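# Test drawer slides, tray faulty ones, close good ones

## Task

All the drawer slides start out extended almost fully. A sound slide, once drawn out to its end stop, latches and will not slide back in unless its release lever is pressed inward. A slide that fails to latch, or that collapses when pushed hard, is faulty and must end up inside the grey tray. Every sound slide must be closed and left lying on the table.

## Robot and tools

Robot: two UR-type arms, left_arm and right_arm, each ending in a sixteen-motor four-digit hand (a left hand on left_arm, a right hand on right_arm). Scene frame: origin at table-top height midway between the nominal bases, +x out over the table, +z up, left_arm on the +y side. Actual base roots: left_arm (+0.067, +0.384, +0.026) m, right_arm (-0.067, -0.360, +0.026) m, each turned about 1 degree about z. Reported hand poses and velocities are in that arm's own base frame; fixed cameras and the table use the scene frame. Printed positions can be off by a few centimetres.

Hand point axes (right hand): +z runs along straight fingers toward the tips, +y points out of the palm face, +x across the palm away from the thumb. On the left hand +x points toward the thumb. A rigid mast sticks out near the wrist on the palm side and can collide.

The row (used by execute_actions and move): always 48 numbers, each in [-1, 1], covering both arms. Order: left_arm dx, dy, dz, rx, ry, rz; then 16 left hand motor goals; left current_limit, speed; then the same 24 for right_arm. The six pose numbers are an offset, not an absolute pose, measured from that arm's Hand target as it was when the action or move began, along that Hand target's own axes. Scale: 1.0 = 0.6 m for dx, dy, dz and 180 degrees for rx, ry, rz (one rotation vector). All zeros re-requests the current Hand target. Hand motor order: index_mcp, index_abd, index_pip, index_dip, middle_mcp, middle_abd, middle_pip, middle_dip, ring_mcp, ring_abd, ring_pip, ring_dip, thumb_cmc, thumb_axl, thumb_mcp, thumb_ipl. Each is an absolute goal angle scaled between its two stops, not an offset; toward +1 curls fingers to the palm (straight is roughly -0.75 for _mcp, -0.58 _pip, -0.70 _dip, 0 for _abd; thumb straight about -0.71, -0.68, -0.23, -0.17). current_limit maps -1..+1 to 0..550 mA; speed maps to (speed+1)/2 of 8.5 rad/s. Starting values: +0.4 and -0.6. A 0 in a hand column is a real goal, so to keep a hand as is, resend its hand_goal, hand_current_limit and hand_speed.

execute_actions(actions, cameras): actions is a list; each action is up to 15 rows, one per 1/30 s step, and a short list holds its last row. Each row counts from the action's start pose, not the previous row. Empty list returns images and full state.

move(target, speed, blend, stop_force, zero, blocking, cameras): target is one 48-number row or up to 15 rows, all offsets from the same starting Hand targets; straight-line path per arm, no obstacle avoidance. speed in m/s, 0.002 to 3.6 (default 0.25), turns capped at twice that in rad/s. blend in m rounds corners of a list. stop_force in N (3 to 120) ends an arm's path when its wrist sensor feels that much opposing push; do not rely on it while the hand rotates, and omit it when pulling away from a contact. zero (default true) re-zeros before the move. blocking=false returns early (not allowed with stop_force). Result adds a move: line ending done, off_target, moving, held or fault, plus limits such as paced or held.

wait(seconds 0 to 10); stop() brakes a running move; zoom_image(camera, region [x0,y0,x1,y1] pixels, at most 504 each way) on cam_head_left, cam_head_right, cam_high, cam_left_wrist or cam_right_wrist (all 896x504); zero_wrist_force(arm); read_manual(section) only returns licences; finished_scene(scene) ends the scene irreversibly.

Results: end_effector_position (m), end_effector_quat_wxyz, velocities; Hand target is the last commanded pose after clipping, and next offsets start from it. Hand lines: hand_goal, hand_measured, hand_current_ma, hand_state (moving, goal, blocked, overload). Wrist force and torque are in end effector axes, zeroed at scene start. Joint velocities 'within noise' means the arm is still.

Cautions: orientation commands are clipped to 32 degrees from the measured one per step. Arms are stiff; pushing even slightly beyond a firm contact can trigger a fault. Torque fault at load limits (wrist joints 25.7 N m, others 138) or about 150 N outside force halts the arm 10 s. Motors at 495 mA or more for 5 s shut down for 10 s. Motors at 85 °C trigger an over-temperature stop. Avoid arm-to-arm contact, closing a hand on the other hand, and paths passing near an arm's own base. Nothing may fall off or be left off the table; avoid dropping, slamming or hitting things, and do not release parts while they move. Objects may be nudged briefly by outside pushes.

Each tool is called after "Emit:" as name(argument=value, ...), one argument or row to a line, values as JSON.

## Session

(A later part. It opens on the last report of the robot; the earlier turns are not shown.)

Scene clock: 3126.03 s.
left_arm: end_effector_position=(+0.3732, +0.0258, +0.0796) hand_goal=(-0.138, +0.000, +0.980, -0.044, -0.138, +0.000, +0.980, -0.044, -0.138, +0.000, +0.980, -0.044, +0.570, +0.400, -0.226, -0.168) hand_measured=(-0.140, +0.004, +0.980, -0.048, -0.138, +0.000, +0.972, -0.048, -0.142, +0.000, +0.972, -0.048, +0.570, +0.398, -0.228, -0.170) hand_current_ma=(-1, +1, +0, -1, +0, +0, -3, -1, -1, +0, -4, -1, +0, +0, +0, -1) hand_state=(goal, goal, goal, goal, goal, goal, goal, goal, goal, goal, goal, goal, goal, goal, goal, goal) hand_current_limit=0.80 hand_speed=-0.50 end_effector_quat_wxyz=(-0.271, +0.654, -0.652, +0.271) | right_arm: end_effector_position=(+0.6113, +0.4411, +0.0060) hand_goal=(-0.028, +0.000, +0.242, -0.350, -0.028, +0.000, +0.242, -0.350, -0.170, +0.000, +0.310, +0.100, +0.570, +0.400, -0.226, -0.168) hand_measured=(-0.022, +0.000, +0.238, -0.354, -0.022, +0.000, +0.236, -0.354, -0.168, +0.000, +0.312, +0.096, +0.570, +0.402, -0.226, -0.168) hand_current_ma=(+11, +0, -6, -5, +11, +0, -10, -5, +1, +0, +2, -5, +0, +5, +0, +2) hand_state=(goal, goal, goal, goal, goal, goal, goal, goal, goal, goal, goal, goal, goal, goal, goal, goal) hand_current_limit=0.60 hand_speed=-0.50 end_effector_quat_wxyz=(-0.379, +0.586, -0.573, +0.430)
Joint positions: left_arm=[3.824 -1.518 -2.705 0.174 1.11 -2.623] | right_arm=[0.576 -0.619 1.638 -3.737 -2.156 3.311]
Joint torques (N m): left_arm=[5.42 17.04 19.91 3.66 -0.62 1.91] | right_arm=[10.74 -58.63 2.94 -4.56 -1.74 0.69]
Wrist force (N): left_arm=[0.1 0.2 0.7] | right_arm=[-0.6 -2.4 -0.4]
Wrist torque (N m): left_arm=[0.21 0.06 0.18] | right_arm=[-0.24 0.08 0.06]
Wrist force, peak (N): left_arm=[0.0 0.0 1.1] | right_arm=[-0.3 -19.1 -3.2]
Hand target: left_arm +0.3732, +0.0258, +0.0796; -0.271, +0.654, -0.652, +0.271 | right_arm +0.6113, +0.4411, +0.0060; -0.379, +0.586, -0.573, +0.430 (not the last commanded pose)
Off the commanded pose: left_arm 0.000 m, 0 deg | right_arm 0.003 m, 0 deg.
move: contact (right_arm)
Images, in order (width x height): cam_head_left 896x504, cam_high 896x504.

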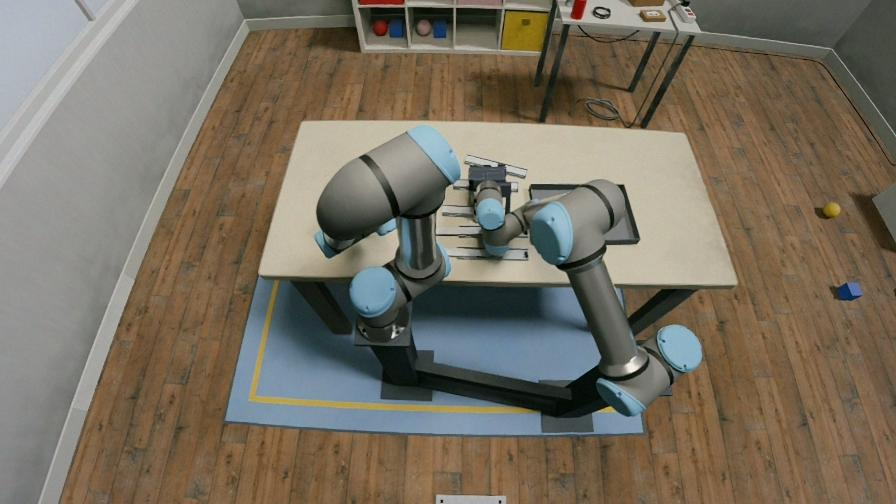

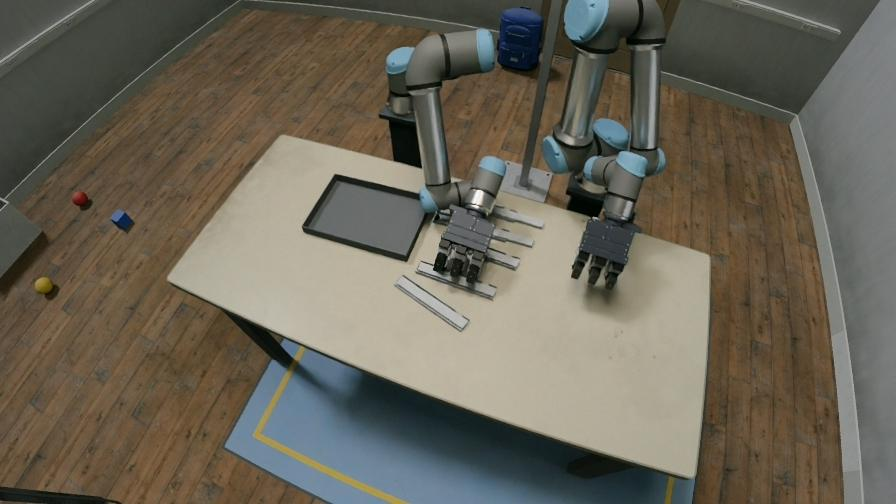

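Emit:
move(
  target=[0,0,0,0,0,0, -0.137,0,0.98,-0.043, -0.137,0,0.98,-0.043, -0.137,0,0.98,-0.043, 0.571,0.401,-0.226,-0.168, 0.8,-0.5, 0,-0.0012,-0.0004,0,0,0, -0.027,0,0.242,-0.35, -0.027,0,0.242,-0.35, -0.17,0,0.31,0.1, 0.571,0.401,-0.226,-0.168, 0.6,-0.5],
  speed=0.04,
)

Emit:
execute_actions(
  actions=[
    [[0,0,0,0,0,0, -0.137,0,0.98,-0.043, -0.137,0,0.98,-0.043, -0.137,0,0.98,-0.043, 0.571,0.401,-0.226,-0.168, 0.8,-0.5, 0,0,0,0,0,0, 0.0685,0,0.1898,-0.377, 0.0685,0,0.1533,-0.377, -0.17,0,0.31,0.1, 0.571,0.401,-0.226,-0.168, 0.6,-0.7]],
    [[0,0,0,0,0,0, -0.137,0,0.98,-0.043, -0.137,0,0.98,-0.043, -0.137,0,0.98,-0.043, 0.571,0.401,-0.226,-0.168, 0.8,-0.5, 0,0,0,0,0,0, 0.1233,0,0.1387,-0.377, 0.1233,0,0.1022,-0.377, -0.17,0,0.31,0.1, 0.571,0.401,-0.226,-0.168, 0.6,-0.7]],
    [[0,0,0,0,0,0, -0.137,0,0.98,-0.043, -0.137,0,0.98,-0.043, -0.137,0,0.98,-0.043, 0.571,0.401,-0.226,-0.168, 0.8,-0.5, 0,0,0,0,0,0, 0.178,0,0.09,-0.377, 0.178,0,0.055,-0.377, -0.17,0,0.31,0.1, 0.571,0.401,-0.226,-0.168, 0.6,-0.7]],
  ],
  cameras=["cam_head_left"],
)

Emit:
zoom_image(
  camera="cam_head_left",
  region=[430, 180, 530, 240],
)

Emit:
execute_actions(
  actions=[
    [[0,0,0,0,0,0, -0.137,0,0.98,-0.043, -0.137,0,0.98,-0.043, -0.137,0,0.98,-0.043, 0.571,0.401,-0.226,-0.168, 0.8,-0.5, 0,0,0,0,0,0, 0.25,0,0.09,-0.377, 0.25,0,0.055,-0.377, -0.17,0,0.31,0.1, 0.571,0.401,-0.226,-0.168, 0.6,-0.7]],
    [[0,0,0,0,0,0, -0.137,0,0.98,-0.043, -0.137,0,0.98,-0.043, -0.137,0,0.98,-0.043, 0.571,0.401,-0.226,-0.168, 0.8,-0.5, 0,0,0,0,0,0, 0.33,0,0.1,-0.377, 0.33,0,0.065,-0.377, -0.17,0,0.31,0.1, 0.571,0.401,-0.226,-0.168, 0.6,-0.7]],
  ],
  cameras=["cam_head_left","cam_high"],
)

Emit:
zoom_image(
  camera="cam_head_left",
  region=[430, 180, 530, 240],
)

Scene clock: 3145.40 s.
left_arm: end_effector_position=(+0.3732, +0.0258, +0.0796) hand_goal=(-0.138, +0.000, +0.980, -0.044, -0.138, +0.000, +0.980, -0.044, -0.138, +0.000, +0.980, -0.044, +0.570, +0.400, -0.226, -0.168) hand_measured=(-0.140, +0.004, +0.980, -0.048, -0.138, +0.000, +0.972, -0.048, -0.142, +0.000, +0.972, -0.048, +0.570, +0.398, -0.228, -0.170) hand_current_ma=(-1, +1, +0, -1, +0, +0, -3, -1, -1, +0, -4, -1, +0, +0, +0, -1) hand_state=(goal, goal, goal, goal, goal, goal, goal, goal, goal, goal, goal, goal, goal, goal, goal, goal) hand_current_limit=0.80 hand_speed=-0.50 end_effector_quat_wxyz=(-0.271, +0.654, -0.652, +0.271) | right_arm: end_effector_position=(+0.6113, +0.4411, +0.0067) hand_goal=(-0.028, +0.000, +0.242, -0.350, -0.028, +0.000, +0.242, -0.350, -0.170, +0.000, +0.310, +0.100, +0.570, +0.400, -0.226, -0.168) hand_measured=(-0.022, +0.000, +0.238, -0.354, -0.022, +0.000, +0.236, -0.354, -0.168, +0.000, +0.312, +0.096, +0.570, +0.402, -0.226, -0.168) hand_current_ma=(+11, +0, -6, -5, +11, +0, -10, -5, +1, +0, +2, -5, +0, +5, +0, +2) hand_state=(goal, goal, goal, goal, goal, goal, goal, goal, goal, goal, goal, goal, goal, goal, goal, goal) hand_current_limit=0.60 hand_speed=-0.50 end_effector_quat_wxyz=(-0.379, +0.586, -0.573, +0.430)
Joint positions: left_arm=[3.824 -1.518 -2.705 0.174 1.11 -2.623] | right_arm=[0.576 -0.62 1.638 -3.735 -2.156 3.311]
Joint torques (N m): left_arm=[7.04 17.39 19.29 3.8 -0.74 1.8] | right_arm=[11.72 -62.71 1.06 -0.09 -1.84 2.04]
Wrist force (N): left_arm=[0.0 0.1 0.7] | right_arm=[-0.1 0.2 0.7]
Wrist torque (N m): left_arm=[0.20 0.06 0.18] | right_arm=[0.07 0.05 0.06]
Wrist force, peak (N): left_arm=[0.6 0.3 0.8] | right_arm=[-0.5 -2.7 -0.3]
Hand target: left_arm +0.3732, +0.0258, +0.0796; -0.271, +0.654, -0.652, +0.271 | right_arm +0.6113, +0.4411, +0.0067; -0.379, +0.586, -0.573, +0.430
Off the commanded pose: left_arm 0.000 m, 0 deg | right_arm 0.000 m, 0 deg.
move: done

Scene clock: 3147.10 s.
left_arm: end_effector_position=(+0.3732, +0.0258, +0.0796) hand_goal=(-0.138, +0.000, +0.980, -0.044, -0.138, +0.000, +0.980, -0.044, -0.138, +0.000, +0.980, -0.044, +0.570, +0.400, -0.226, -0.168) hand_measured=(-0.140, +0.004, +0.980, -0.048, -0.138, +0.000, +0.972, -0.048, -0.142, +0.000, +0.972, -0.048, +0.570, +0.398, -0.228, -0.170) hand_current_ma=(-1, +1, +0, -1, +0, +0, -3, -1, -1, +0, -4, -1, +0, +0, +0, -1) hand_state=(goal, goal, goal, goal, goal, goal, goal, goal, goal, goal, goal, goal, goal, goal, goal, goal) hand_current_limit=0.80 hand_speed=-0.50 end_effector_quat_wxyz=(-0.271, +0.654, -0.652, +0.271) | right_arm: end_effector_position=(+0.6113, +0.4411, +0.0067) hand_goal=(+0.178, +0.000, +0.090, -0.378, +0.178, +0.000, +0.054, -0.378, -0.170, +0.000, +0.310, +0.100, +0.570, +0.400, -0.226, -0.168) hand_measured=(+0.134, +0.000, +0.088, -0.376, +0.160, +0.000, +0.054, -0.376, -0.168, +0.000, +0.312, +0.096, +0.570, +0.402, -0.226, -0.168) hand_current_ma=(-150, +0, -3, +3, -50, +0, +0, +3, +1, +0, +2, -5, +0, +5, +0, +2) hand_state=(blocked, goal, goal, goal, goal, goal, goal, goal, goal, goal, goal, goal, goal, goal, goal, goal) hand_current_limit=0.60 hand_speed=-0.70 end_effector_quat_wxyz=(-0.379, +0.586, -0.573, +0.430)
Joint positions: left_arm=[3.824 -1.518 -2.705 0.174 1.11 -2.623] | right_arm=[0.576 -0.62 1.638 -3.735 -2.156 3.311]
Joint torques (N m): left_arm=[5.23 18.4 18.83 3.63 -0.61 1.8] | right_arm=[10.8 -52.6 -0.4 -2.23 -1.25 2.09]
Wrist force (N): left_arm=[0.4 0.1 0.9] | right_arm=[-0.1 -1.8 0.6]
Wrist torque (N m): left_arm=[0.18 0.02 0.21] | right_arm=[-0.02 0.04 0.07]
Wrist force, peak (N): left_arm=[0.4 0.3 1.1] | right_arm=[-0.3 -1.4 1.9]
Hand target: left_arm +0.3732, +0.0258, +0.0796; -0.271, +0.654, -0.652, +0.271 | right_arm +0.6113, +0.4411, +0.0067; -0.379, +0.586, -0.573, +0.430
Off the commanded pose: left_arm 0.000 m, 0 deg | right_arm 0.000 m, 0 deg.
Images, in order (width x height): cam_head_left 896x504.

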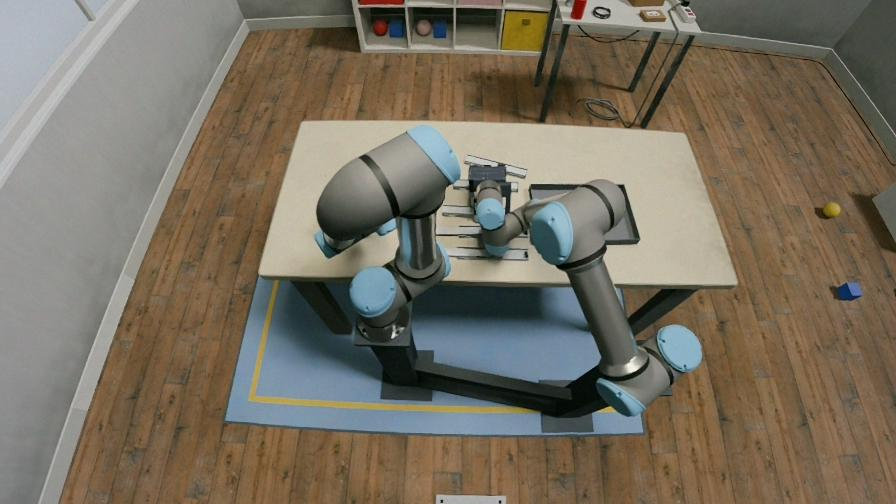

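Scaled by 5.040 from the camera's 896x504 image, which has a finer 1280x720 frame.

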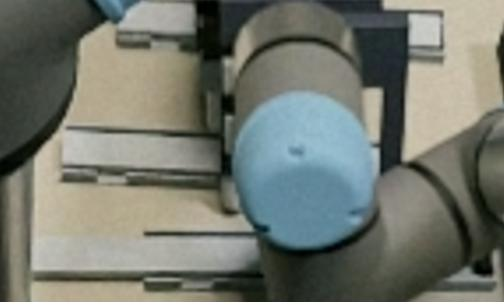

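Scene clock: 3148.30 s.
left_arm: end_effector_position=(+0.3732, +0.0258, +0.0796) hand_goal=(-0.138, +0.000, +0.980, -0.044, -0.138, +0.000, +0.980, -0.044, -0.138, +0.000, +0.980, -0.044, +0.570, +0.400, -0.226, -0.168) hand_measured=(-0.140, +0.004, +0.980, -0.048, -0.138, +0.000, +0.972, -0.048, -0.142, +0.000, +0.972, -0.048, +0.570, +0.398, -0.228, -0.170) hand_current_ma=(-1, +1, +0, -1, +0, +0, -3, -1, -1, +0, -4, -1, +0, +0, +0, -1) hand_state=(goal, goal, goal, goal, goal, goal, goal, goal, goal, goal, goal, goal, goal, goal, goal, goal) hand_current_limit=0.80 hand_speed=-0.50 end_effector_quat_wxyz=(-0.271, +0.654, -0.652, +0.271) | right_arm: end_effector_position=(+0.6113, +0.4411, +0.0067) hand_goal=(+0.330, +0.000, +0.100, -0.378, +0.330, +0.000, +0.064, -0.378, -0.170, +0.000, +0.310, +0.100, +0.570, +0.400, -0.226, -0.168) hand_measured=(+0.148, +0.000, +0.078, -0.378, +0.178, +0.000, +0.044, -0.382, -0.168, +0.000, +0.312, +0.096, +0.570, +0.402, -0.226, -0.168) hand_current_ma=(-440, +0, -57, +1, -440, +0, -53, -6, +1, +0, +2, -5, -1, +5, +0, +2) hand_state=(blocked, goal, blocked, goal, blocked, goal, blocked, goal, goal, goal, goal, goal, goal, goal, goal, goal) hand_current_limit=0.60 hand_speed=-0.70 end_effector_quat_wxyz=(-0.379, +0.586, -0.573, +0.430)
Joint positions: left_arm=[3.824 -1.518 -2.705 0.174 1.11 -2.623] | right_arm=[0.576 -0.62 1.638 -3.735 -2.156 3.311]
Joint torques (N m): left_arm=[5.71 17.04 18.71 3.62 -0.74 1.87] | right_arm=[10.47 -45.5 -0.51 -3.97 -0.34 2.09]
Wrist force (N): left_arm=[0.2 0.1 0.6] | right_arm=[0.2 -2.8 0.9]
Wrist torque (N m): left_arm=[0.21 0.03 0.19] | right_arm=[-0.06 -0.03 0.04]
Wrist force, peak (N): left_arm=[0.1 0.1 1.1] | right_arm=[0.1 -4.2 1.4]
Hand target: left_arm +0.3732, +0.0258, +0.0796; -0.271, +0.654, -0.652, +0.271 | right_arm +0.6113, +0.4411, +0.0067; -0.379, +0.586, -0.573, +0.430
Off the commanded pose: left_arm 0.000 m, 0 deg | right_arm 0.000 m, 0 deg.
Images, in order (width x height): cam_head_left 896x504, cam_high 896x504.

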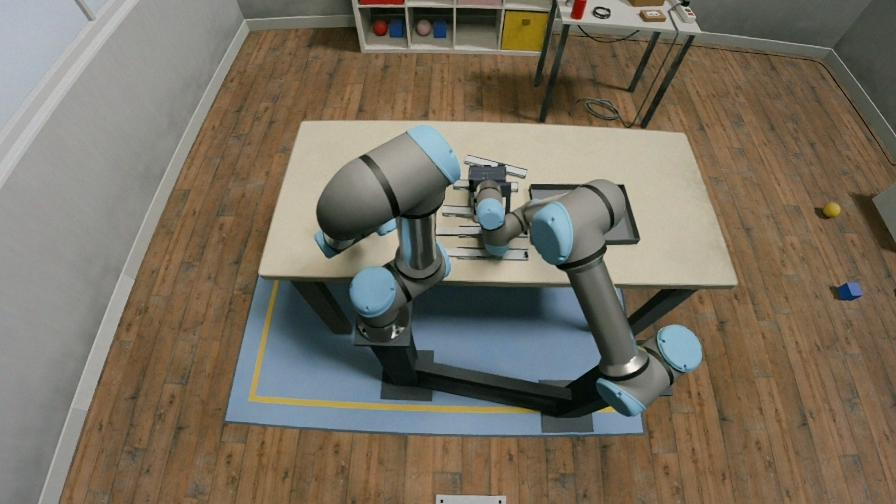

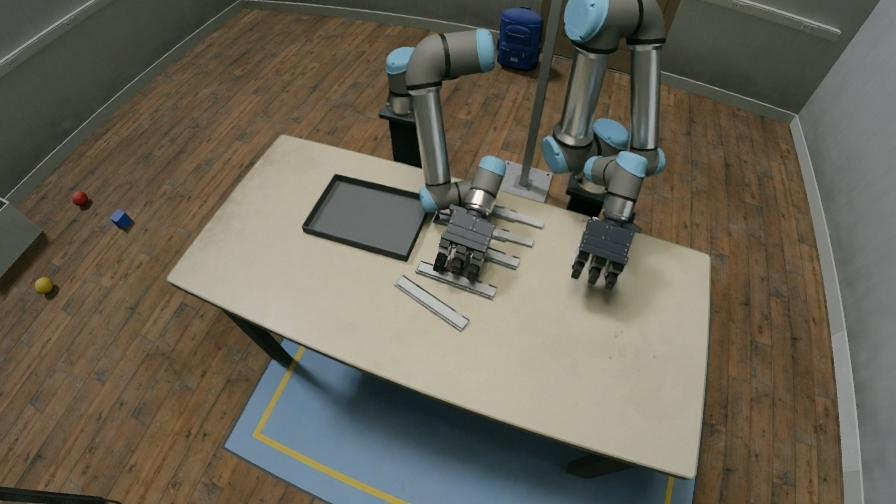

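Scaled by 5.040 from the camera's 896x504 image, which has a finer 1280x720 frame.

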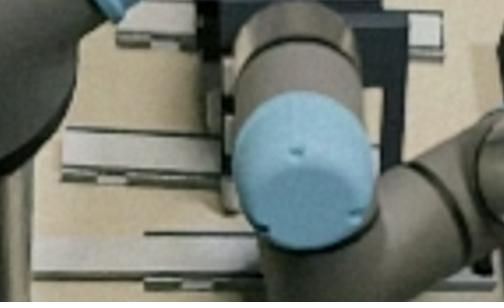

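Emit:
move(
  target=[0,0,0,0,0,0, -0.137,0,0.98,-0.043, -0.137,0,0.98,-0.043, -0.137,0,0.98,-0.043, 0.571,0.401,-0.226,-0.168, 0.8,-0.5, 0,-0.0157,-0.0057,0,0,0, 0.33,0,0.1,-0.377, 0.33,0,0.065,-0.377, -0.17,0,0.31,0.1, 0.571,0.401,-0.226,-0.168, 0.6,-0.7],
  speed=0.03,
  cameras=["cam_head_left","cam_high"],
)

Emit:
zoom_image(
  camera="cam_head_left",
  region=[430, 180, 530, 240],
)

Emit:
zoom_image(
  camera="cam_high",
  region=[405, 215, 535, 305],
)

Scene clock: 3153.57 s.
left_arm: end_effector_position=(+0.3732, +0.0258, +0.0796) hand_goal=(-0.138, +0.000, +0.980, -0.044, -0.138, +0.000, +0.980, -0.044, -0.138, +0.000, +0.980, -0.044, +0.570, +0.400, -0.226, -0.168) hand_measured=(-0.140, +0.004, +0.980, -0.048, -0.138, +0.000, +0.972, -0.048, -0.142, +0.000, +0.972, -0.048, +0.570, +0.398, -0.228, -0.170) hand_current_ma=(-1, +1, +0, -1, +0, +0, -3, -1, -1, +0, -4, -1, +0, +0, +0, -1) hand_state=(goal, goal, goal, goal, goal, goal, goal, goal, goal, goal, goal, goal, goal, goal, goal, goal) hand_current_limit=0.80 hand_speed=-0.50 end_effector_quat_wxyz=(-0.271, +0.654, -0.652, +0.271) | right_arm: end_effector_position=(+0.6113, +0.4419, +0.0169) hand_goal=(+0.330, +0.000, +0.100, -0.378, +0.330, +0.000, +0.064, -0.378, -0.170, +0.000, +0.310, +0.100, +0.570, +0.400, -0.226, -0.168) hand_measured=(+0.324, +0.000, +0.094, -0.382, +0.324, +0.000, +0.058, -0.382, -0.168, +0.000, +0.312, +0.096, +0.568, +0.402, -0.226, -0.168) hand_current_ma=(-14, +0, -14, -5, -15, +0, -12, -5, +1, +0, +2, -5, -3, +5, -1, +1) hand_state=(goal, goal, goal, goal, goal, goal, goal, goal, goal, goal, goal, goal, goal, goal, goal, goal) hand_current_limit=0.60 hand_speed=-0.70 end_effector_quat_wxyz=(-0.379, +0.586, -0.573, +0.430)
Joint positions: left_arm=[3.824 -1.518 -2.705 0.174 1.11 -2.623] | right_arm=[0.577 -0.64 1.641 -3.719 -2.157 3.311]
Joint torques (N m): left_arm=[4.7 18.54 19.17 3.56 -0.41 1.86] | right_arm=[9.66 -39.21 -2.75 -4.23 -1.45 2.31]
Wrist force (N): left_arm=[0.4 0.0 0.4] | right_arm=[-0.3 0.2 0.9]
Wrist torque (N m): left_arm=[0.22 0.01 0.21] | right_arm=[0.15 0.07 0.03]
Wrist force, peak (N): left_arm=[0.6 0.0 1.0] | right_arm=[0.0 -3.1 1.1]
Hand target: left_arm +0.3732, +0.0258, +0.0796; -0.271, +0.654, -0.652, +0.271 | right_arm +0.6113, +0.4418, +0.0167; -0.379, +0.586, -0.573, +0.430
Off the commanded pose: left_arm 0.000 m, 0 deg | right_arm 0.000 m, 0 deg.
move: done
Images, in order (width x height): cam_head_left 896x504, cam_high 896x504.

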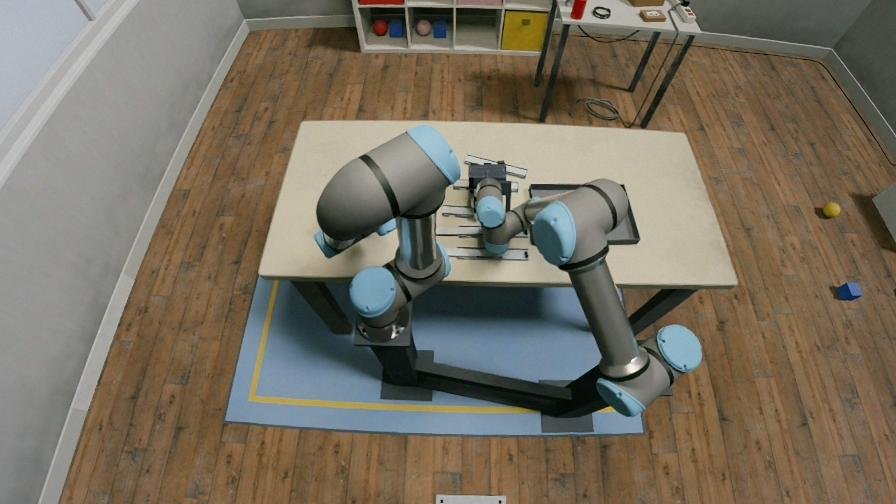

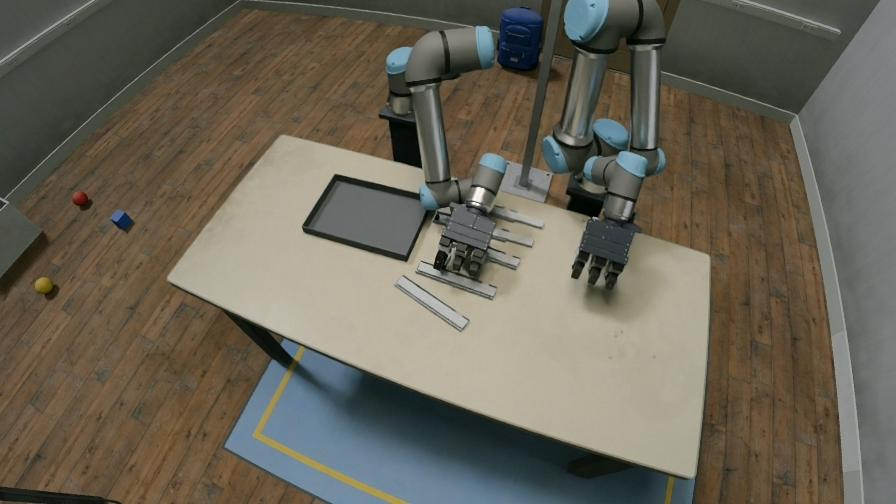

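Scaled by 5.040 from the camera's 896x504 image, which has a finer 1280x720 frame.

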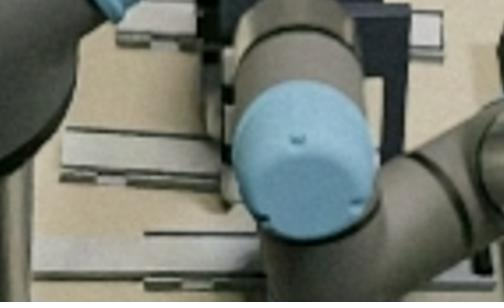

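Scaled by 3.877 from the camera's 896x504 image, which has a finer 1280x720 frame.

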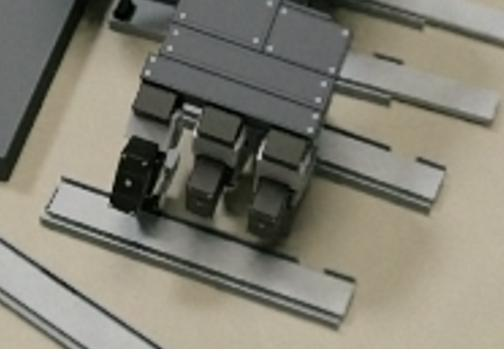

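Emit:
move(
  target=[
    [0,0,0,0,0,0, -0.137,0,0.98,-0.043, -0.137,0,0.98,-0.043, -0.137,0,0.98,-0.043, 0.571,0.401,-0.226,-0.168, 0.8,-0.5, 0.0035,-0.0469,-0.0171,0,0,0, 0.33,0,0.1,-0.377, 0.33,0,0.065,-0.377, -0.17,0,0.31,0.1, 0.571,0.401,-0.226,-0.168, 0.6,-0.5],
    [0,0,0,0,0,0, -0.137,0,0.98,-0.043, -0.137,0,0.98,-0.043, -0.137,0,0.98,-0.043, 0.571,0.401,-0.226,-0.168, 0.8,-0.5, -0.0248,-0.0488,-0.0178,0,0.0038,-0.0104, -0.027,0,0.285,-0.35, -0.027,0,0.242,-0.35, -0.17,0,0.31,0.1, 0.657,0.401,-0.226,-0.168, 0.6,-0.5],
  ],
  speed=0.1,
)

Scene clock: 3220.07 s.
left_arm: end_effector_position=(+0.3732, +0.0258, +0.0796) hand_goal=(-0.138, +0.000, +0.980, -0.044, -0.138, +0.000, +0.980, -0.044, -0.138, +0.000, +0.980, -0.044, +0.570, +0.400, -0.226, -0.168) hand_measured=(-0.140, +0.004, +0.980, -0.048, -0.138, +0.000, +0.972, -0.048, -0.142, +0.000, +0.972, -0.048, +0.570, +0.398, -0.228, -0.170) hand_current_ma=(-1, +1, +0, -1, +0, +0, -3, -1, -1, +0, -4, -1, +0, +0, +0, -1) hand_state=(goal, goal, goal, goal, goal, goal, goal, goal, goal, goal, goal, goal, goal, goal, goal, goal) hand_current_limit=0.80 hand_speed=-0.50 end_effector_quat_wxyz=(-0.271, +0.654, -0.652, +0.271) | right_arm: end_effector_position=(+0.6118, +0.4588, +0.0467) hand_goal=(-0.028, +0.000, +0.284, -0.350, -0.028, +0.000, +0.242, -0.350, -0.170, +0.000, +0.310, +0.100, +0.656, +0.400, -0.226, -0.168) hand_measured=(-0.022, +0.000, +0.278, -0.354, -0.022, +0.000, +0.236, -0.354, -0.168, +0.000, +0.312, +0.096, +0.650, +0.402, -0.226, -0.168) hand_current_ma=(+10, +0, -12, -5, +12, +0, -11, -5, +1, +0, +2, -5, -10, +5, -1, +1) hand_state=(goal, goal, goal, goal, goal, goal, goal, goal, goal, goal, goal, goal, goal, goal, goal, goal) hand_current_limit=0.60 hand_speed=-0.50 end_effector_quat_wxyz=(-0.368, +0.593, -0.566, +0.440)
Joint positions: left_arm=[3.824 -1.518 -2.705 0.174 1.11 -2.623] | right_arm=[0.607 -0.677 1.598 -3.627 -2.197 3.295]
Joint torques (N m): left_arm=[5.02 17.82 18.74 3.73 -0.48 1.78] | right_arm=[5.06 -65.36 -29.8 0.27 -1.79 1.93]
Wrist force (N): left_arm=[0.4 0.0 0.5] | right_arm=[-0.2 0.2 1.1]
Wrist torque (N m): left_arm=[0.20 0.01 0.21] | right_arm=[0.08 0.06 0.02]
Wrist force, peak (N): left_arm=[0.5 0.3 1.0] | right_arm=[-1.5 -0.5 1.2]
Hand target: left_arm +0.3732, +0.0258, +0.0796; -0.271, +0.654, -0.652, +0.271 | right_arm +0.6118, +0.4589, +0.0468; -0.368, +0.593, -0.566, +0.440
Off the commanded pose: left_arm 0.000 m, 0 deg | right_arm 0.000 m, 0 deg.
move: done

Emit:
move(
  target=[0,0,0,0,0,0, -0.137,0,0.98,-0.043, -0.137,0,0.98,-0.043, -0.137,0,0.98,-0.043, 0.571,0.401,-0.226,-0.168, 0.8,-0.5, -0.0074,0.0665,0.0242,0,0,0, -0.027,0,0.285,-0.35, -0.027,0,0.242,-0.35, -0.17,0,0.31,0.1, 0.657,0.401,-0.226,-0.168, 0.6,-0.5],
  speed=0.02,
  stop_force=4,
  cameras=["cam_head_left","cam_head_right"],
)

Emit:
zoom_image(
  camera="cam_head_left",
  region=[430, 180, 530, 240],
)

Emit:
zoom_image(
  camera="cam_head_right",
  region=[440, 170, 540, 230],
)

Scene clock: 3231.80 s.
left_arm: end_effector_position=(+0.3732, +0.0258, +0.0796) hand_goal=(-0.138, +0.000, +0.980, -0.044, -0.138, +0.000, +0.980, -0.044, -0.138, +0.000, +0.980, -0.044, +0.570, +0.400, -0.226, -0.168) hand_measured=(-0.140, +0.004, +0.980, -0.048, -0.138, +0.000, +0.972, -0.048, -0.142, +0.000, +0.972, -0.048, +0.570, +0.398, -0.228, -0.170) hand_current_ma=(-1, +1, +0, -1, +0, +0, -3, -1, -1, +0, -4, -1, +0, +0, +0, -1) hand_state=(goal, goal, goal, goal, goal, goal, goal, goal, goal, goal, goal, goal, goal, goal, goal, goal) hand_current_limit=0.80 hand_speed=-0.50 end_effector_quat_wxyz=(-0.271, +0.654, -0.652, +0.271) | right_arm: end_effector_position=(+0.6117, +0.4588, +0.0043) hand_goal=(-0.028, +0.000, +0.284, -0.350, -0.028, +0.000, +0.242, -0.350, -0.170, +0.000, +0.310, +0.100, +0.656, +0.400, -0.226, -0.168) hand_measured=(-0.022, +0.000, +0.278, -0.354, -0.022, +0.000, +0.236, -0.354, -0.168, +0.000, +0.312, +0.096, +0.654, +0.402, -0.226, -0.168) hand_current_ma=(+10, +0, -12, -5, +12, +0, -11, -5, +1, +0, +2, -5, -3, +5, -1, +1) hand_state=(goal, goal, goal, goal, goal, goal, goal, goal, goal, goal, goal, goal, goal, goal, goal, goal) hand_current_limit=0.60 hand_speed=-0.50 end_effector_quat_wxyz=(-0.368, +0.593, -0.566, +0.440)
Joint positions: left_arm=[3.824 -1.518 -2.705 0.174 1.11 -2.623] | right_arm=[0.608 -0.596 1.581 -3.692 -2.197 3.295]
Joint torques (N m): left_arm=[5.72 18.34 19.3 3.82 -0.33 1.89] | right_arm=[11.96 -64.07 2.11 0.5 -1.59 1.61]
Wrist force (N): left_arm=[0.2 0.2 0.7] | right_arm=[-0.5 -2.6 -0.5]
Wrist torque (N m): left_arm=[0.22 0.04 0.19] | right_arm=[-0.28 0.08 0.02]
Wrist force, peak (N): left_arm=[0.5 0.4 1.1] | right_arm=[-0.8 -7.2 -1.2]
Hand target: left_arm +0.3732, +0.0258, +0.0796; -0.271, +0.654, -0.652, +0.271 | right_arm +0.6117, +0.4588, +0.0043; -0.368, +0.593, -0.566, +0.440
Off the commanded pose: left_arm 0.000 m, 0 deg | right_arm 0.000 m, 0 deg.
move: contact (right_arm)
Images, in order (width x height): cam_head_left 896x504, cam_head_right 896x504.

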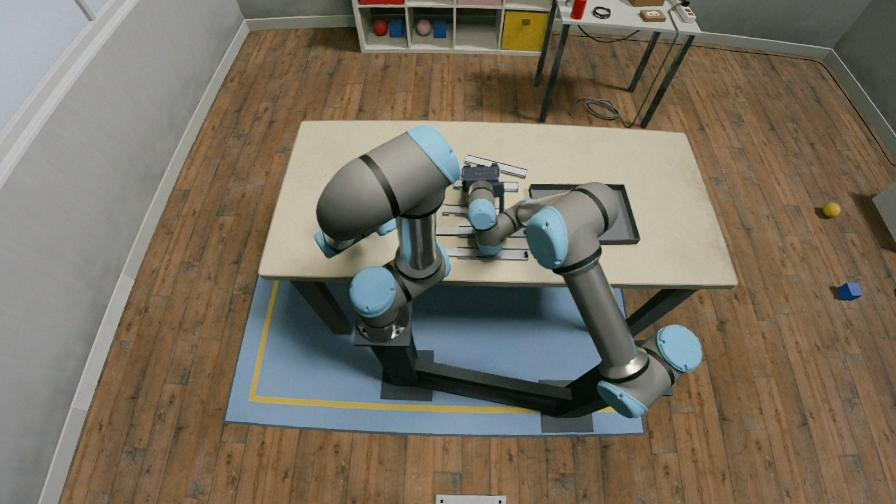

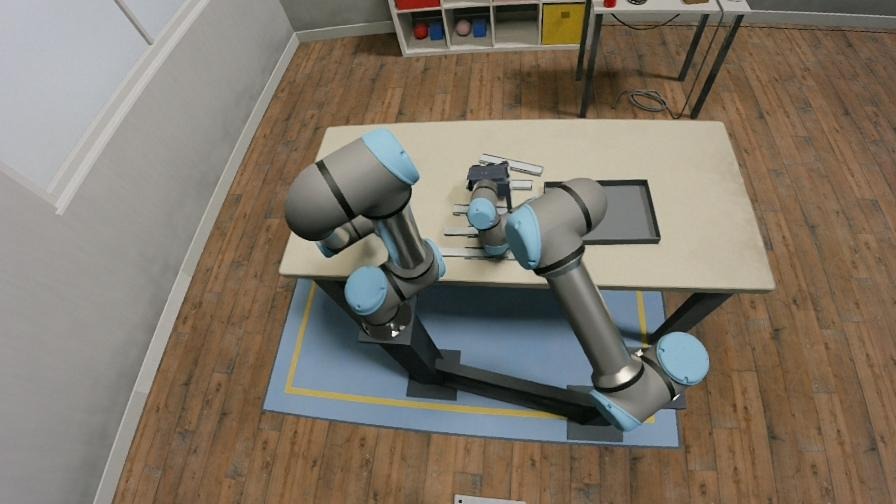

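Scaled by 5.040 from the camera's 896x504 image, which has a finer 1280x720 frame.

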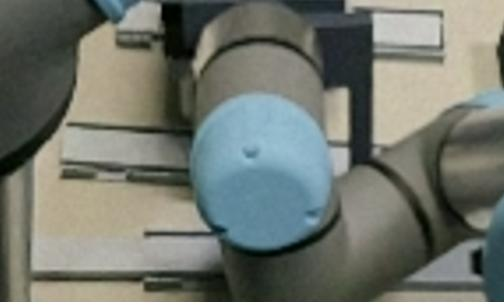

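Scaled by 5.040 from the camera's 896x504 image, which has a finer 1280x720 frame.

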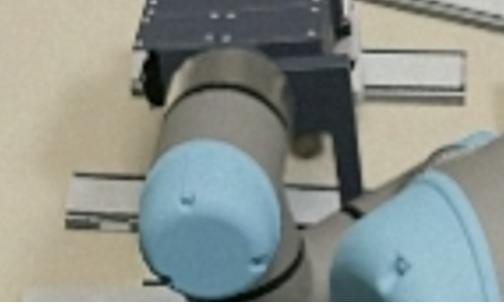

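Emit:
execute_actions(
  actions=[
    [[0,0,0,0,0,0, -0.137,0,0.98,-0.043, -0.137,0,0.98,-0.043, -0.137,0,0.98,-0.043, 0.571,0.401,-0.226,-0.168, 0.8,-0.5, 0.0001,-0.0008,-0.0003,0,0,0, 0.0685,0,0.219,-0.377, 0.0685,0,0.153,-0.377, -0.17,0,0.31,0.1, 0.657,0.401,-0.226,-0.168, 0.78,-0.7]],
    [[0,0,0,0,0,0, -0.137,0,0.98,-0.043, -0.137,0,0.98,-0.043, -0.137,0,0.98,-0.043, 0.571,0.401,-0.226,-0.168, 0.8,-0.5, 0,0,0,0,0,0, 0.1233,0,0.168,-0.377, 0.1233,0,0.0993,-0.377, -0.17,0,0.31,0.1, 0.657,0.401,-0.226,-0.168, 0.78,-0.7]],
    [[0,0,0,0,0,0, -0.137,0,0.98,-0.043, -0.137,0,0.98,-0.043, -0.137,0,0.98,-0.043, 0.571,0.401,-0.226,-0.168, 0.8,-0.5, 0,0,0,0,0,0, 0.164,0,0.124,-0.377, 0.164,0,0.0584,-0.377, -0.17,0,0.31,0.1, 0.657,0.401,-0.226,-0.168, 0.78,-0.7]],
  ],
  cameras=["cam_head_left"],
)

Emit:
zoom_image(
  camera="cam_head_left",
  region=[430, 180, 530, 240],
)

Scene clock: 3243.60 s.
left_arm: end_effector_position=(+0.3732, +0.0258, +0.0796) hand_goal=(-0.138, +0.000, +0.980, -0.044, -0.138, +0.000, +0.980, -0.044, -0.138, +0.000, +0.980, -0.044, +0.570, +0.400, -0.226, -0.168) hand_measured=(-0.140, +0.004, +0.980, -0.048, -0.138, +0.000, +0.972, -0.048, -0.142, +0.000, +0.972, -0.048, +0.570, +0.398, -0.228, -0.170) hand_current_ma=(-1, +1, +0, -1, +0, +0, -3, -1, -1, +0, -4, -1, +0, +0, +0, -1) hand_state=(goal, goal, goal, goal, goal, goal, goal, goal, goal, goal, goal, goal, goal, goal, goal, goal) hand_current_limit=0.80 hand_speed=-0.50 end_effector_quat_wxyz=(-0.271, +0.654, -0.652, +0.271) | right_arm: end_effector_position=(+0.6117, +0.4588, +0.0048) hand_goal=(+0.164, +0.000, +0.124, -0.378, +0.164, +0.000, +0.058, -0.378, -0.170, +0.000, +0.310, +0.100, +0.656, +0.400, -0.226, -0.168) hand_measured=(+0.098, +0.000, +0.150, -0.368, +0.152, +0.000, +0.058, -0.376, -0.168, +0.000, +0.312, +0.096, +0.654, +0.402, -0.226, -0.168) hand_current_ma=(-245, +0, +71, +23, -27, +0, +1, +3, +1, +0, +2, -5, -3, +4, -1, +1) hand_state=(blocked, goal, blocked, goal, goal, goal, goal, goal, goal, goal, goal, goal, goal, goal, goal, goal) hand_current_limit=0.78 hand_speed=-0.70 end_effector_quat_wxyz=(-0.368, +0.593, -0.566, +0.440)
Joint positions: left_arm=[3.824 -1.518 -2.705 0.174 1.11 -2.623] | right_arm=[0.608 -0.597 1.581 -3.691 -2.197 3.295]
Joint torques (N m): left_arm=[5.19 18.27 18.89 3.52 -0.27 1.76] | right_arm=[8.4 -34.47 -23.01 -2.21 -0.9 -1.94]
Wrist force (N): left_arm=[0.4 0.2 0.6] | right_arm=[-0.4 -6.0 1.0]
Wrist torque (N m): left_arm=[0.22 0.01 0.20] | right_arm=[-0.19 0.13 0.12]
Wrist force, peak (N): left_arm=[0.6 0.2 1.0] | right_arm=[-0.3 -6.2 1.2]
Hand target: left_arm +0.3732, +0.0258, +0.0796; -0.271, +0.654, -0.652, +0.271 | right_arm +0.6117, +0.4588, +0.0048; -0.368, +0.593, -0.566, +0.440
Off the commanded pose: left_arm 0.000 m, 0 deg | right_arm 0.000 m, 0 deg.
Images, in order (width x height): cam_head_left 896x504.

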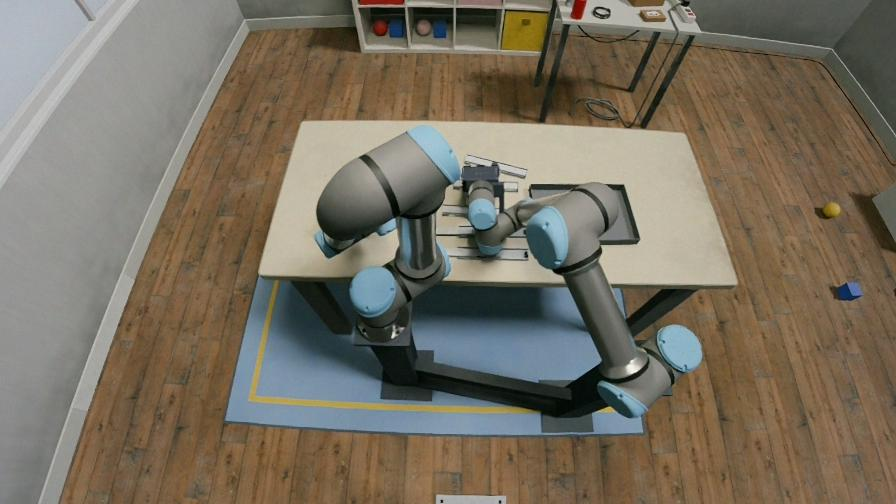

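Scaled by 5.040 from the camera's 896x504 image, which has a finer 1280x720 frame.

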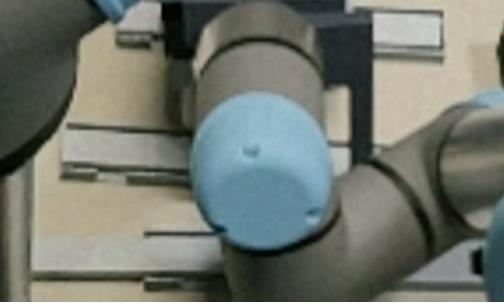

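Emit:
execute_actions(
  actions=[
    [[0,0,0,0,0,0, -0.137,0,0.98,-0.043, -0.137,0,0.98,-0.043, -0.137,0,0.98,-0.043, 0.571,0.401,-0.226,-0.168, 0.8,-0.5, 0,0,0,0,0,0, 0.2,0,0.15,-0.36, 0.2,0,0.08,-0.36, -0.17,0,0.31,0.1, 0.657,0.401,-0.226,-0.168, 0.78,-0.7]],
    [[0,0,0,0,0,0, -0.137,0,0.98,-0.043, -0.137,0,0.98,-0.043, -0.137,0,0.98,-0.043, 0.571,0.401,-0.226,-0.168, 0.8,-0.5, 0,0,0,0,0,0, 0.25,0,0.17,-0.35, 0.25,0,0.11,-0.35, -0.17,0,0.31,0.1, 0.657,0.401,-0.226,-0.168, 0.78,-0.7]],
  ],
  cameras=["cam_head_left","cam_head_right","cam_high"],
)

Emit:
zoom_image(
  camera="cam_head_left",
  region=[430, 180, 530, 240],
)

Emit:
zoom_image(
  camera="cam_high",
  region=[405, 215, 535, 305],
)

Scene clock: 3257.83 s.
left_arm: end_effector_position=(+0.3732, +0.0258, +0.0796) hand_goal=(-0.138, +0.000, +0.980, -0.044, -0.138, +0.000, +0.980, -0.044, -0.138, +0.000, +0.980, -0.044, +0.570, +0.400, -0.226, -0.168) hand_measured=(-0.140, +0.004, +0.980, -0.048, -0.138, +0.000, +0.972, -0.048, -0.142, +0.000, +0.972, -0.048, +0.570, +0.398, -0.228, -0.170) hand_current_ma=(-1, +1, +0, -1, +0, +0, -3, -1, -1, +0, -4, -1, +0, +0, +0, -1) hand_state=(goal, goal, goal, goal, goal, goal, goal, goal, goal, goal, goal, goal, goal, goal, goal, goal) hand_current_limit=0.80 hand_speed=-0.50 end_effector_quat_wxyz=(-0.271, +0.654, -0.652, +0.271) | right_arm: end_effector_position=(+0.6117, +0.4588, +0.0048) hand_goal=(+0.250, +0.000, +0.170, -0.350, +0.250, +0.000, +0.110, -0.350, -0.170, +0.000, +0.310, +0.100, +0.656, +0.400, -0.226, -0.168) hand_measured=(+0.104, +0.000, +0.146, -0.358, +0.158, +0.000, +0.062, -0.372, -0.168, +0.000, +0.312, +0.096, +0.654, +0.402, -0.226, -0.168) hand_current_ma=(-490, +0, -65, -15, -362, +0, -149, -58, +1, +0, +2, -5, -2, +4, -1, +1) hand_state=(blocked, goal, blocked, goal, blocked, goal, blocked, blocked, goal, goal, goal, goal, goal, goal, goal, goal) hand_current_limit=0.78 hand_speed=-0.70 end_effector_quat_wxyz=(-0.368, +0.593, -0.566, +0.440)
Joint positions: left_arm=[3.824 -1.518 -2.705 0.174 1.11 -2.623] | right_arm=[0.608 -0.597 1.581 -3.691 -2.197 3.295]
Joint torques (N m): left_arm=[4.49 17.49 18.58 3.72 -0.26 1.77] | right_arm=[4.31 -45.28 -24.61 -0.02 0.32 -1.97]
Wrist force (N): left_arm=[0.2 0.0 0.6] | right_arm=[-0.1 -1.8 2.2]
Wrist torque (N m): left_arm=[0.19 0.04 0.20] | right_arm=[0.10 0.08 0.06]
Wrist force, peak (N): left_arm=[0.4 0.4 1.0] | right_arm=[-0.3 -6.2 1.0]
Hand target: left_arm +0.3732, +0.0258, +0.0796; -0.271, +0.654, -0.652, +0.271 | right_arm +0.6117, +0.4588, +0.0048; -0.368, +0.593, -0.566, +0.440
Off the commanded pose: left_arm 0.000 m, 0 deg | right_arm 0.000 m, 0 deg.
Images, in order (width x height): cam_head_left 896x504, cam_head_right 896x504, cam_high 896x504.

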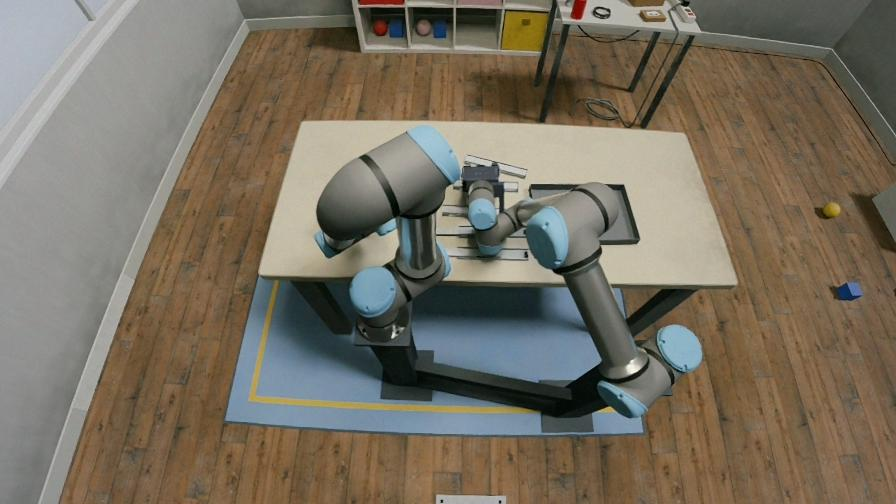

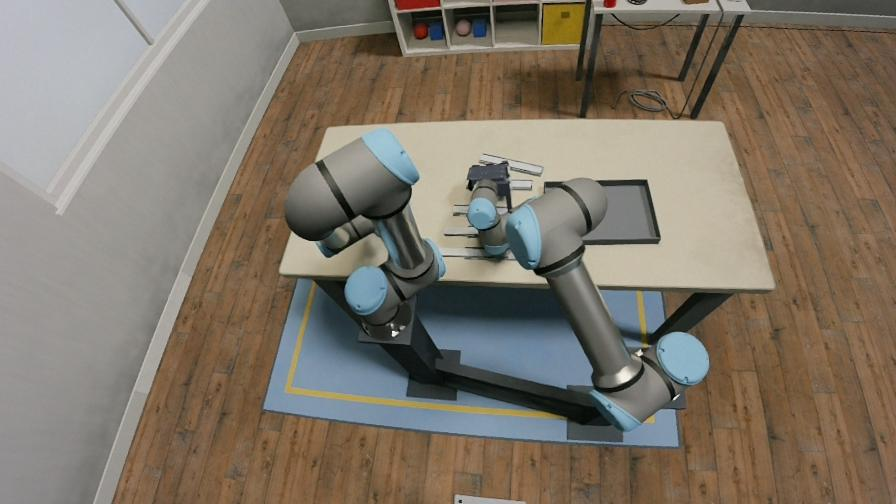

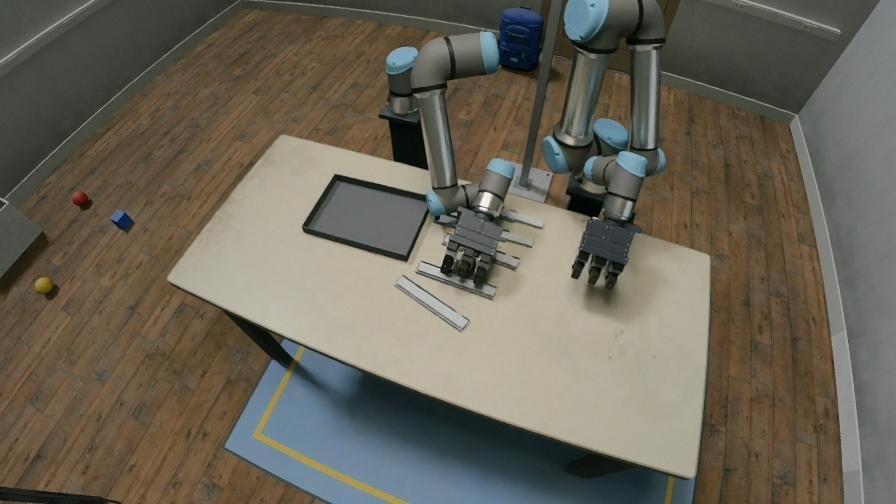

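Scaled by 5.040 from the camera's 896x504 image, which has a finer 1280x720 frame.

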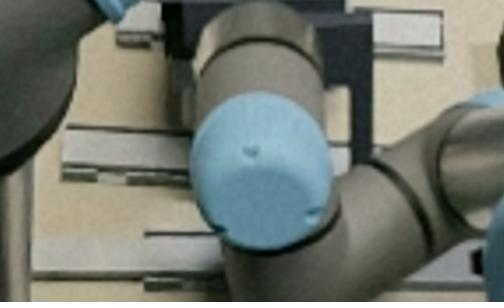

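Scaled by 3.877 from the camera's 896x504 image, which has a finer 1280x720 frame.

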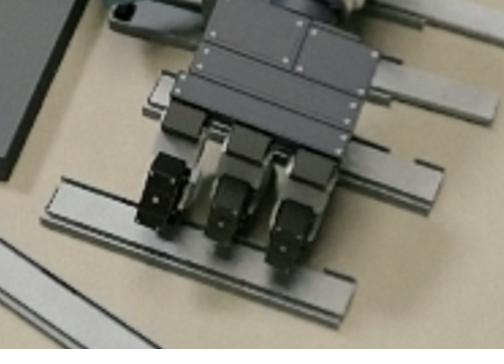

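Emit:
move(
  target=[0,0,0,0,0,0, -0.137,0,0.98,-0.043, -0.137,0,0.98,-0.043, -0.137,0,0.98,-0.043, 0.571,0.401,-0.226,-0.168, 0.8,-0.5, 0.0017,-0.0156,-0.0057,0,0,0, 0.25,0,0.17,-0.35, 0.25,0,0.11,-0.35, -0.17,0,0.31,0.1, 0.657,0.401,-0.226,-0.168, 0.78,-0.7],
  speed=0.02,
  cameras=["cam_head_left","cam_high"],
)

Emit:
zoom_image(
  camera="cam_head_left",
  region=[430, 180, 530, 240],
)

Emit:
zoom_image(
  camera="cam_high",
  region=[405, 215, 535, 305],
)

Scene clock: 3267.37 s.
left_arm: end_effector_position=(+0.3732, +0.0258, +0.0796) hand_goal=(-0.138, +0.000, +0.980, -0.044, -0.138, +0.000, +0.980, -0.044, -0.138, +0.000, +0.980, -0.044, +0.570, +0.400, -0.226, -0.168) hand_measured=(-0.140, +0.004, +0.980, -0.048, -0.138, +0.000, +0.972, -0.048, -0.142, +0.000, +0.972, -0.048, +0.570, +0.398, -0.228, -0.170) hand_current_ma=(-1, +1, +0, -1, +0, +0, -3, -1, -1, +0, -4, -1, +0, +0, +0, -1) hand_state=(goal, goal, goal, goal, goal, goal, goal, goal, goal, goal, goal, goal, goal, goal, goal, goal) hand_current_limit=0.80 hand_speed=-0.50 end_effector_quat_wxyz=(-0.271, +0.654, -0.652, +0.271) | right_arm: end_effector_position=(+0.6117, +0.4588, +0.0150) hand_goal=(+0.250, +0.000, +0.170, -0.350, +0.250, +0.000, +0.110, -0.350, -0.170, +0.000, +0.310, +0.100, +0.656, +0.400, -0.226, -0.168) hand_measured=(+0.244, +0.000, +0.164, -0.354, +0.244, +0.000, +0.104, -0.354, -0.168, +0.000, +0.312, +0.096, +0.654, +0.402, -0.226, -0.168) hand_current_ma=(-10, +0, -14, -5, -10, +0, -12, -5, +1, +0, +2, -5, -2, +4, -1, +1) hand_state=(goal, goal, goal, goal, goal, goal, goal, goal, goal, goal, goal, goal, goal, goal, goal, goal) hand_current_limit=0.78 hand_speed=-0.70 end_effector_quat_wxyz=(-0.368, +0.593, -0.566, +0.440)
Joint positions: left_arm=[3.824 -1.518 -2.705 0.174 1.11 -2.623] | right_arm=[0.608 -0.617 1.586 -3.676 -2.197 3.295]
Joint torques (N m): left_arm=[4.27 17.53 18.78 3.71 -0.27 1.48] | right_arm=[7.5 -38.5 -5.44 -3.93 -0.73 -1.18]
Wrist force (N): left_arm=[0.4 0.2 0.9] | right_arm=[-0.3 -0.1 1.0]
Wrist torque (N m): left_arm=[0.20 0.01 0.21] | right_arm=[0.09 0.07 0.00]
Wrist force, peak (N): left_arm=[0.0 0.0 1.1] | right_arm=[-0.2 -1.8 2.6]
Hand target: left_arm +0.3732, +0.0258, +0.0796; -0.271, +0.654, -0.652, +0.271 | right_arm +0.6117, +0.4589, +0.0148; -0.368, +0.593, -0.566, +0.440
Off the commanded pose: left_arm 0.000 m, 0 deg | right_arm 0.000 m, 0 deg.
move: done
Images, in order (width x height): cam_head_left 896x504, cam_high 896x504.

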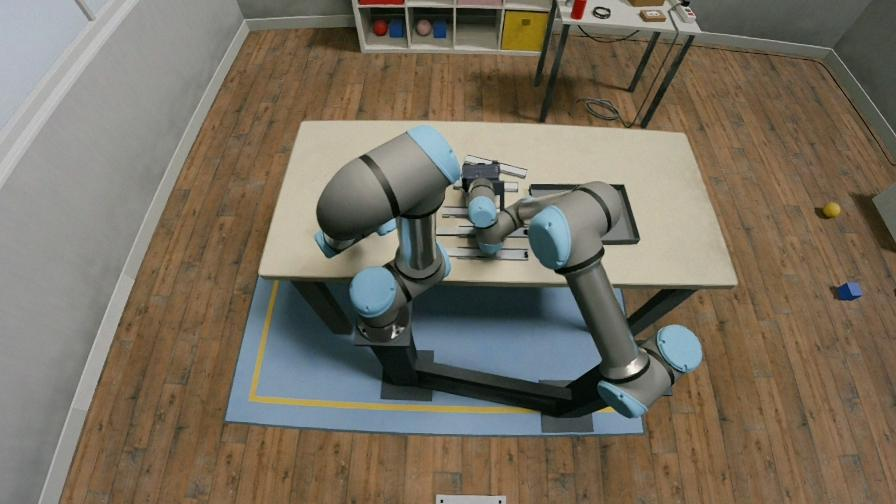

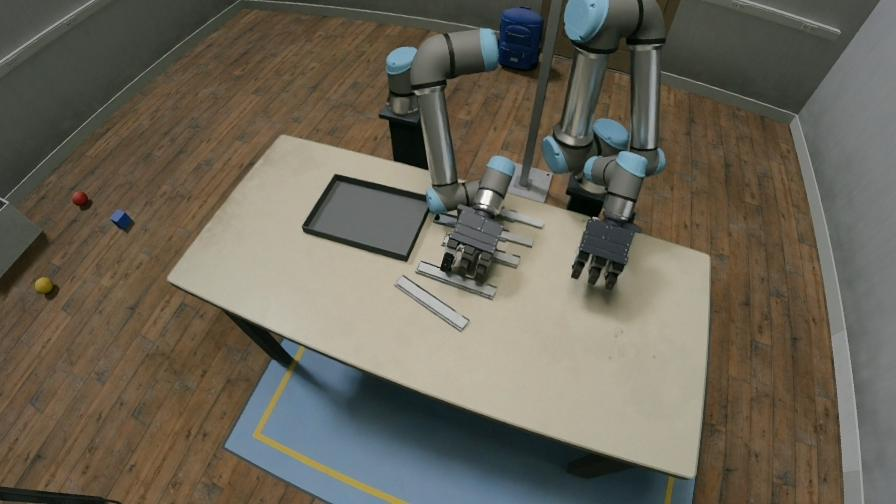

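Scaled by 5.040 from the camera's 896x504 image, which has a finer 1280x720 frame.

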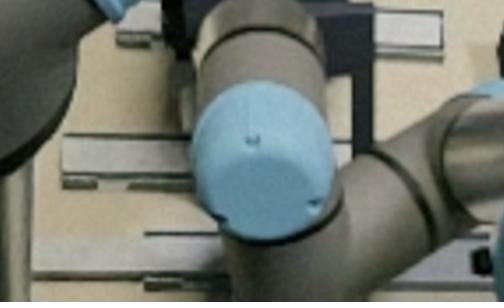

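Scaled by 3.877 from the camera's 896x504 image, which has a finer 1280x720 frame.

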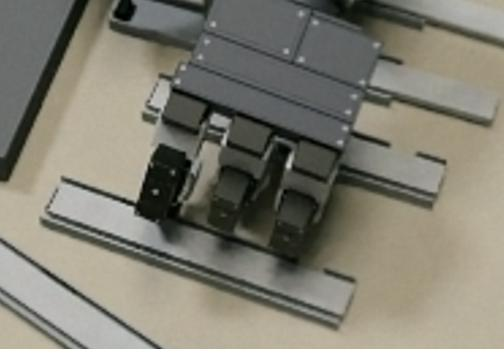

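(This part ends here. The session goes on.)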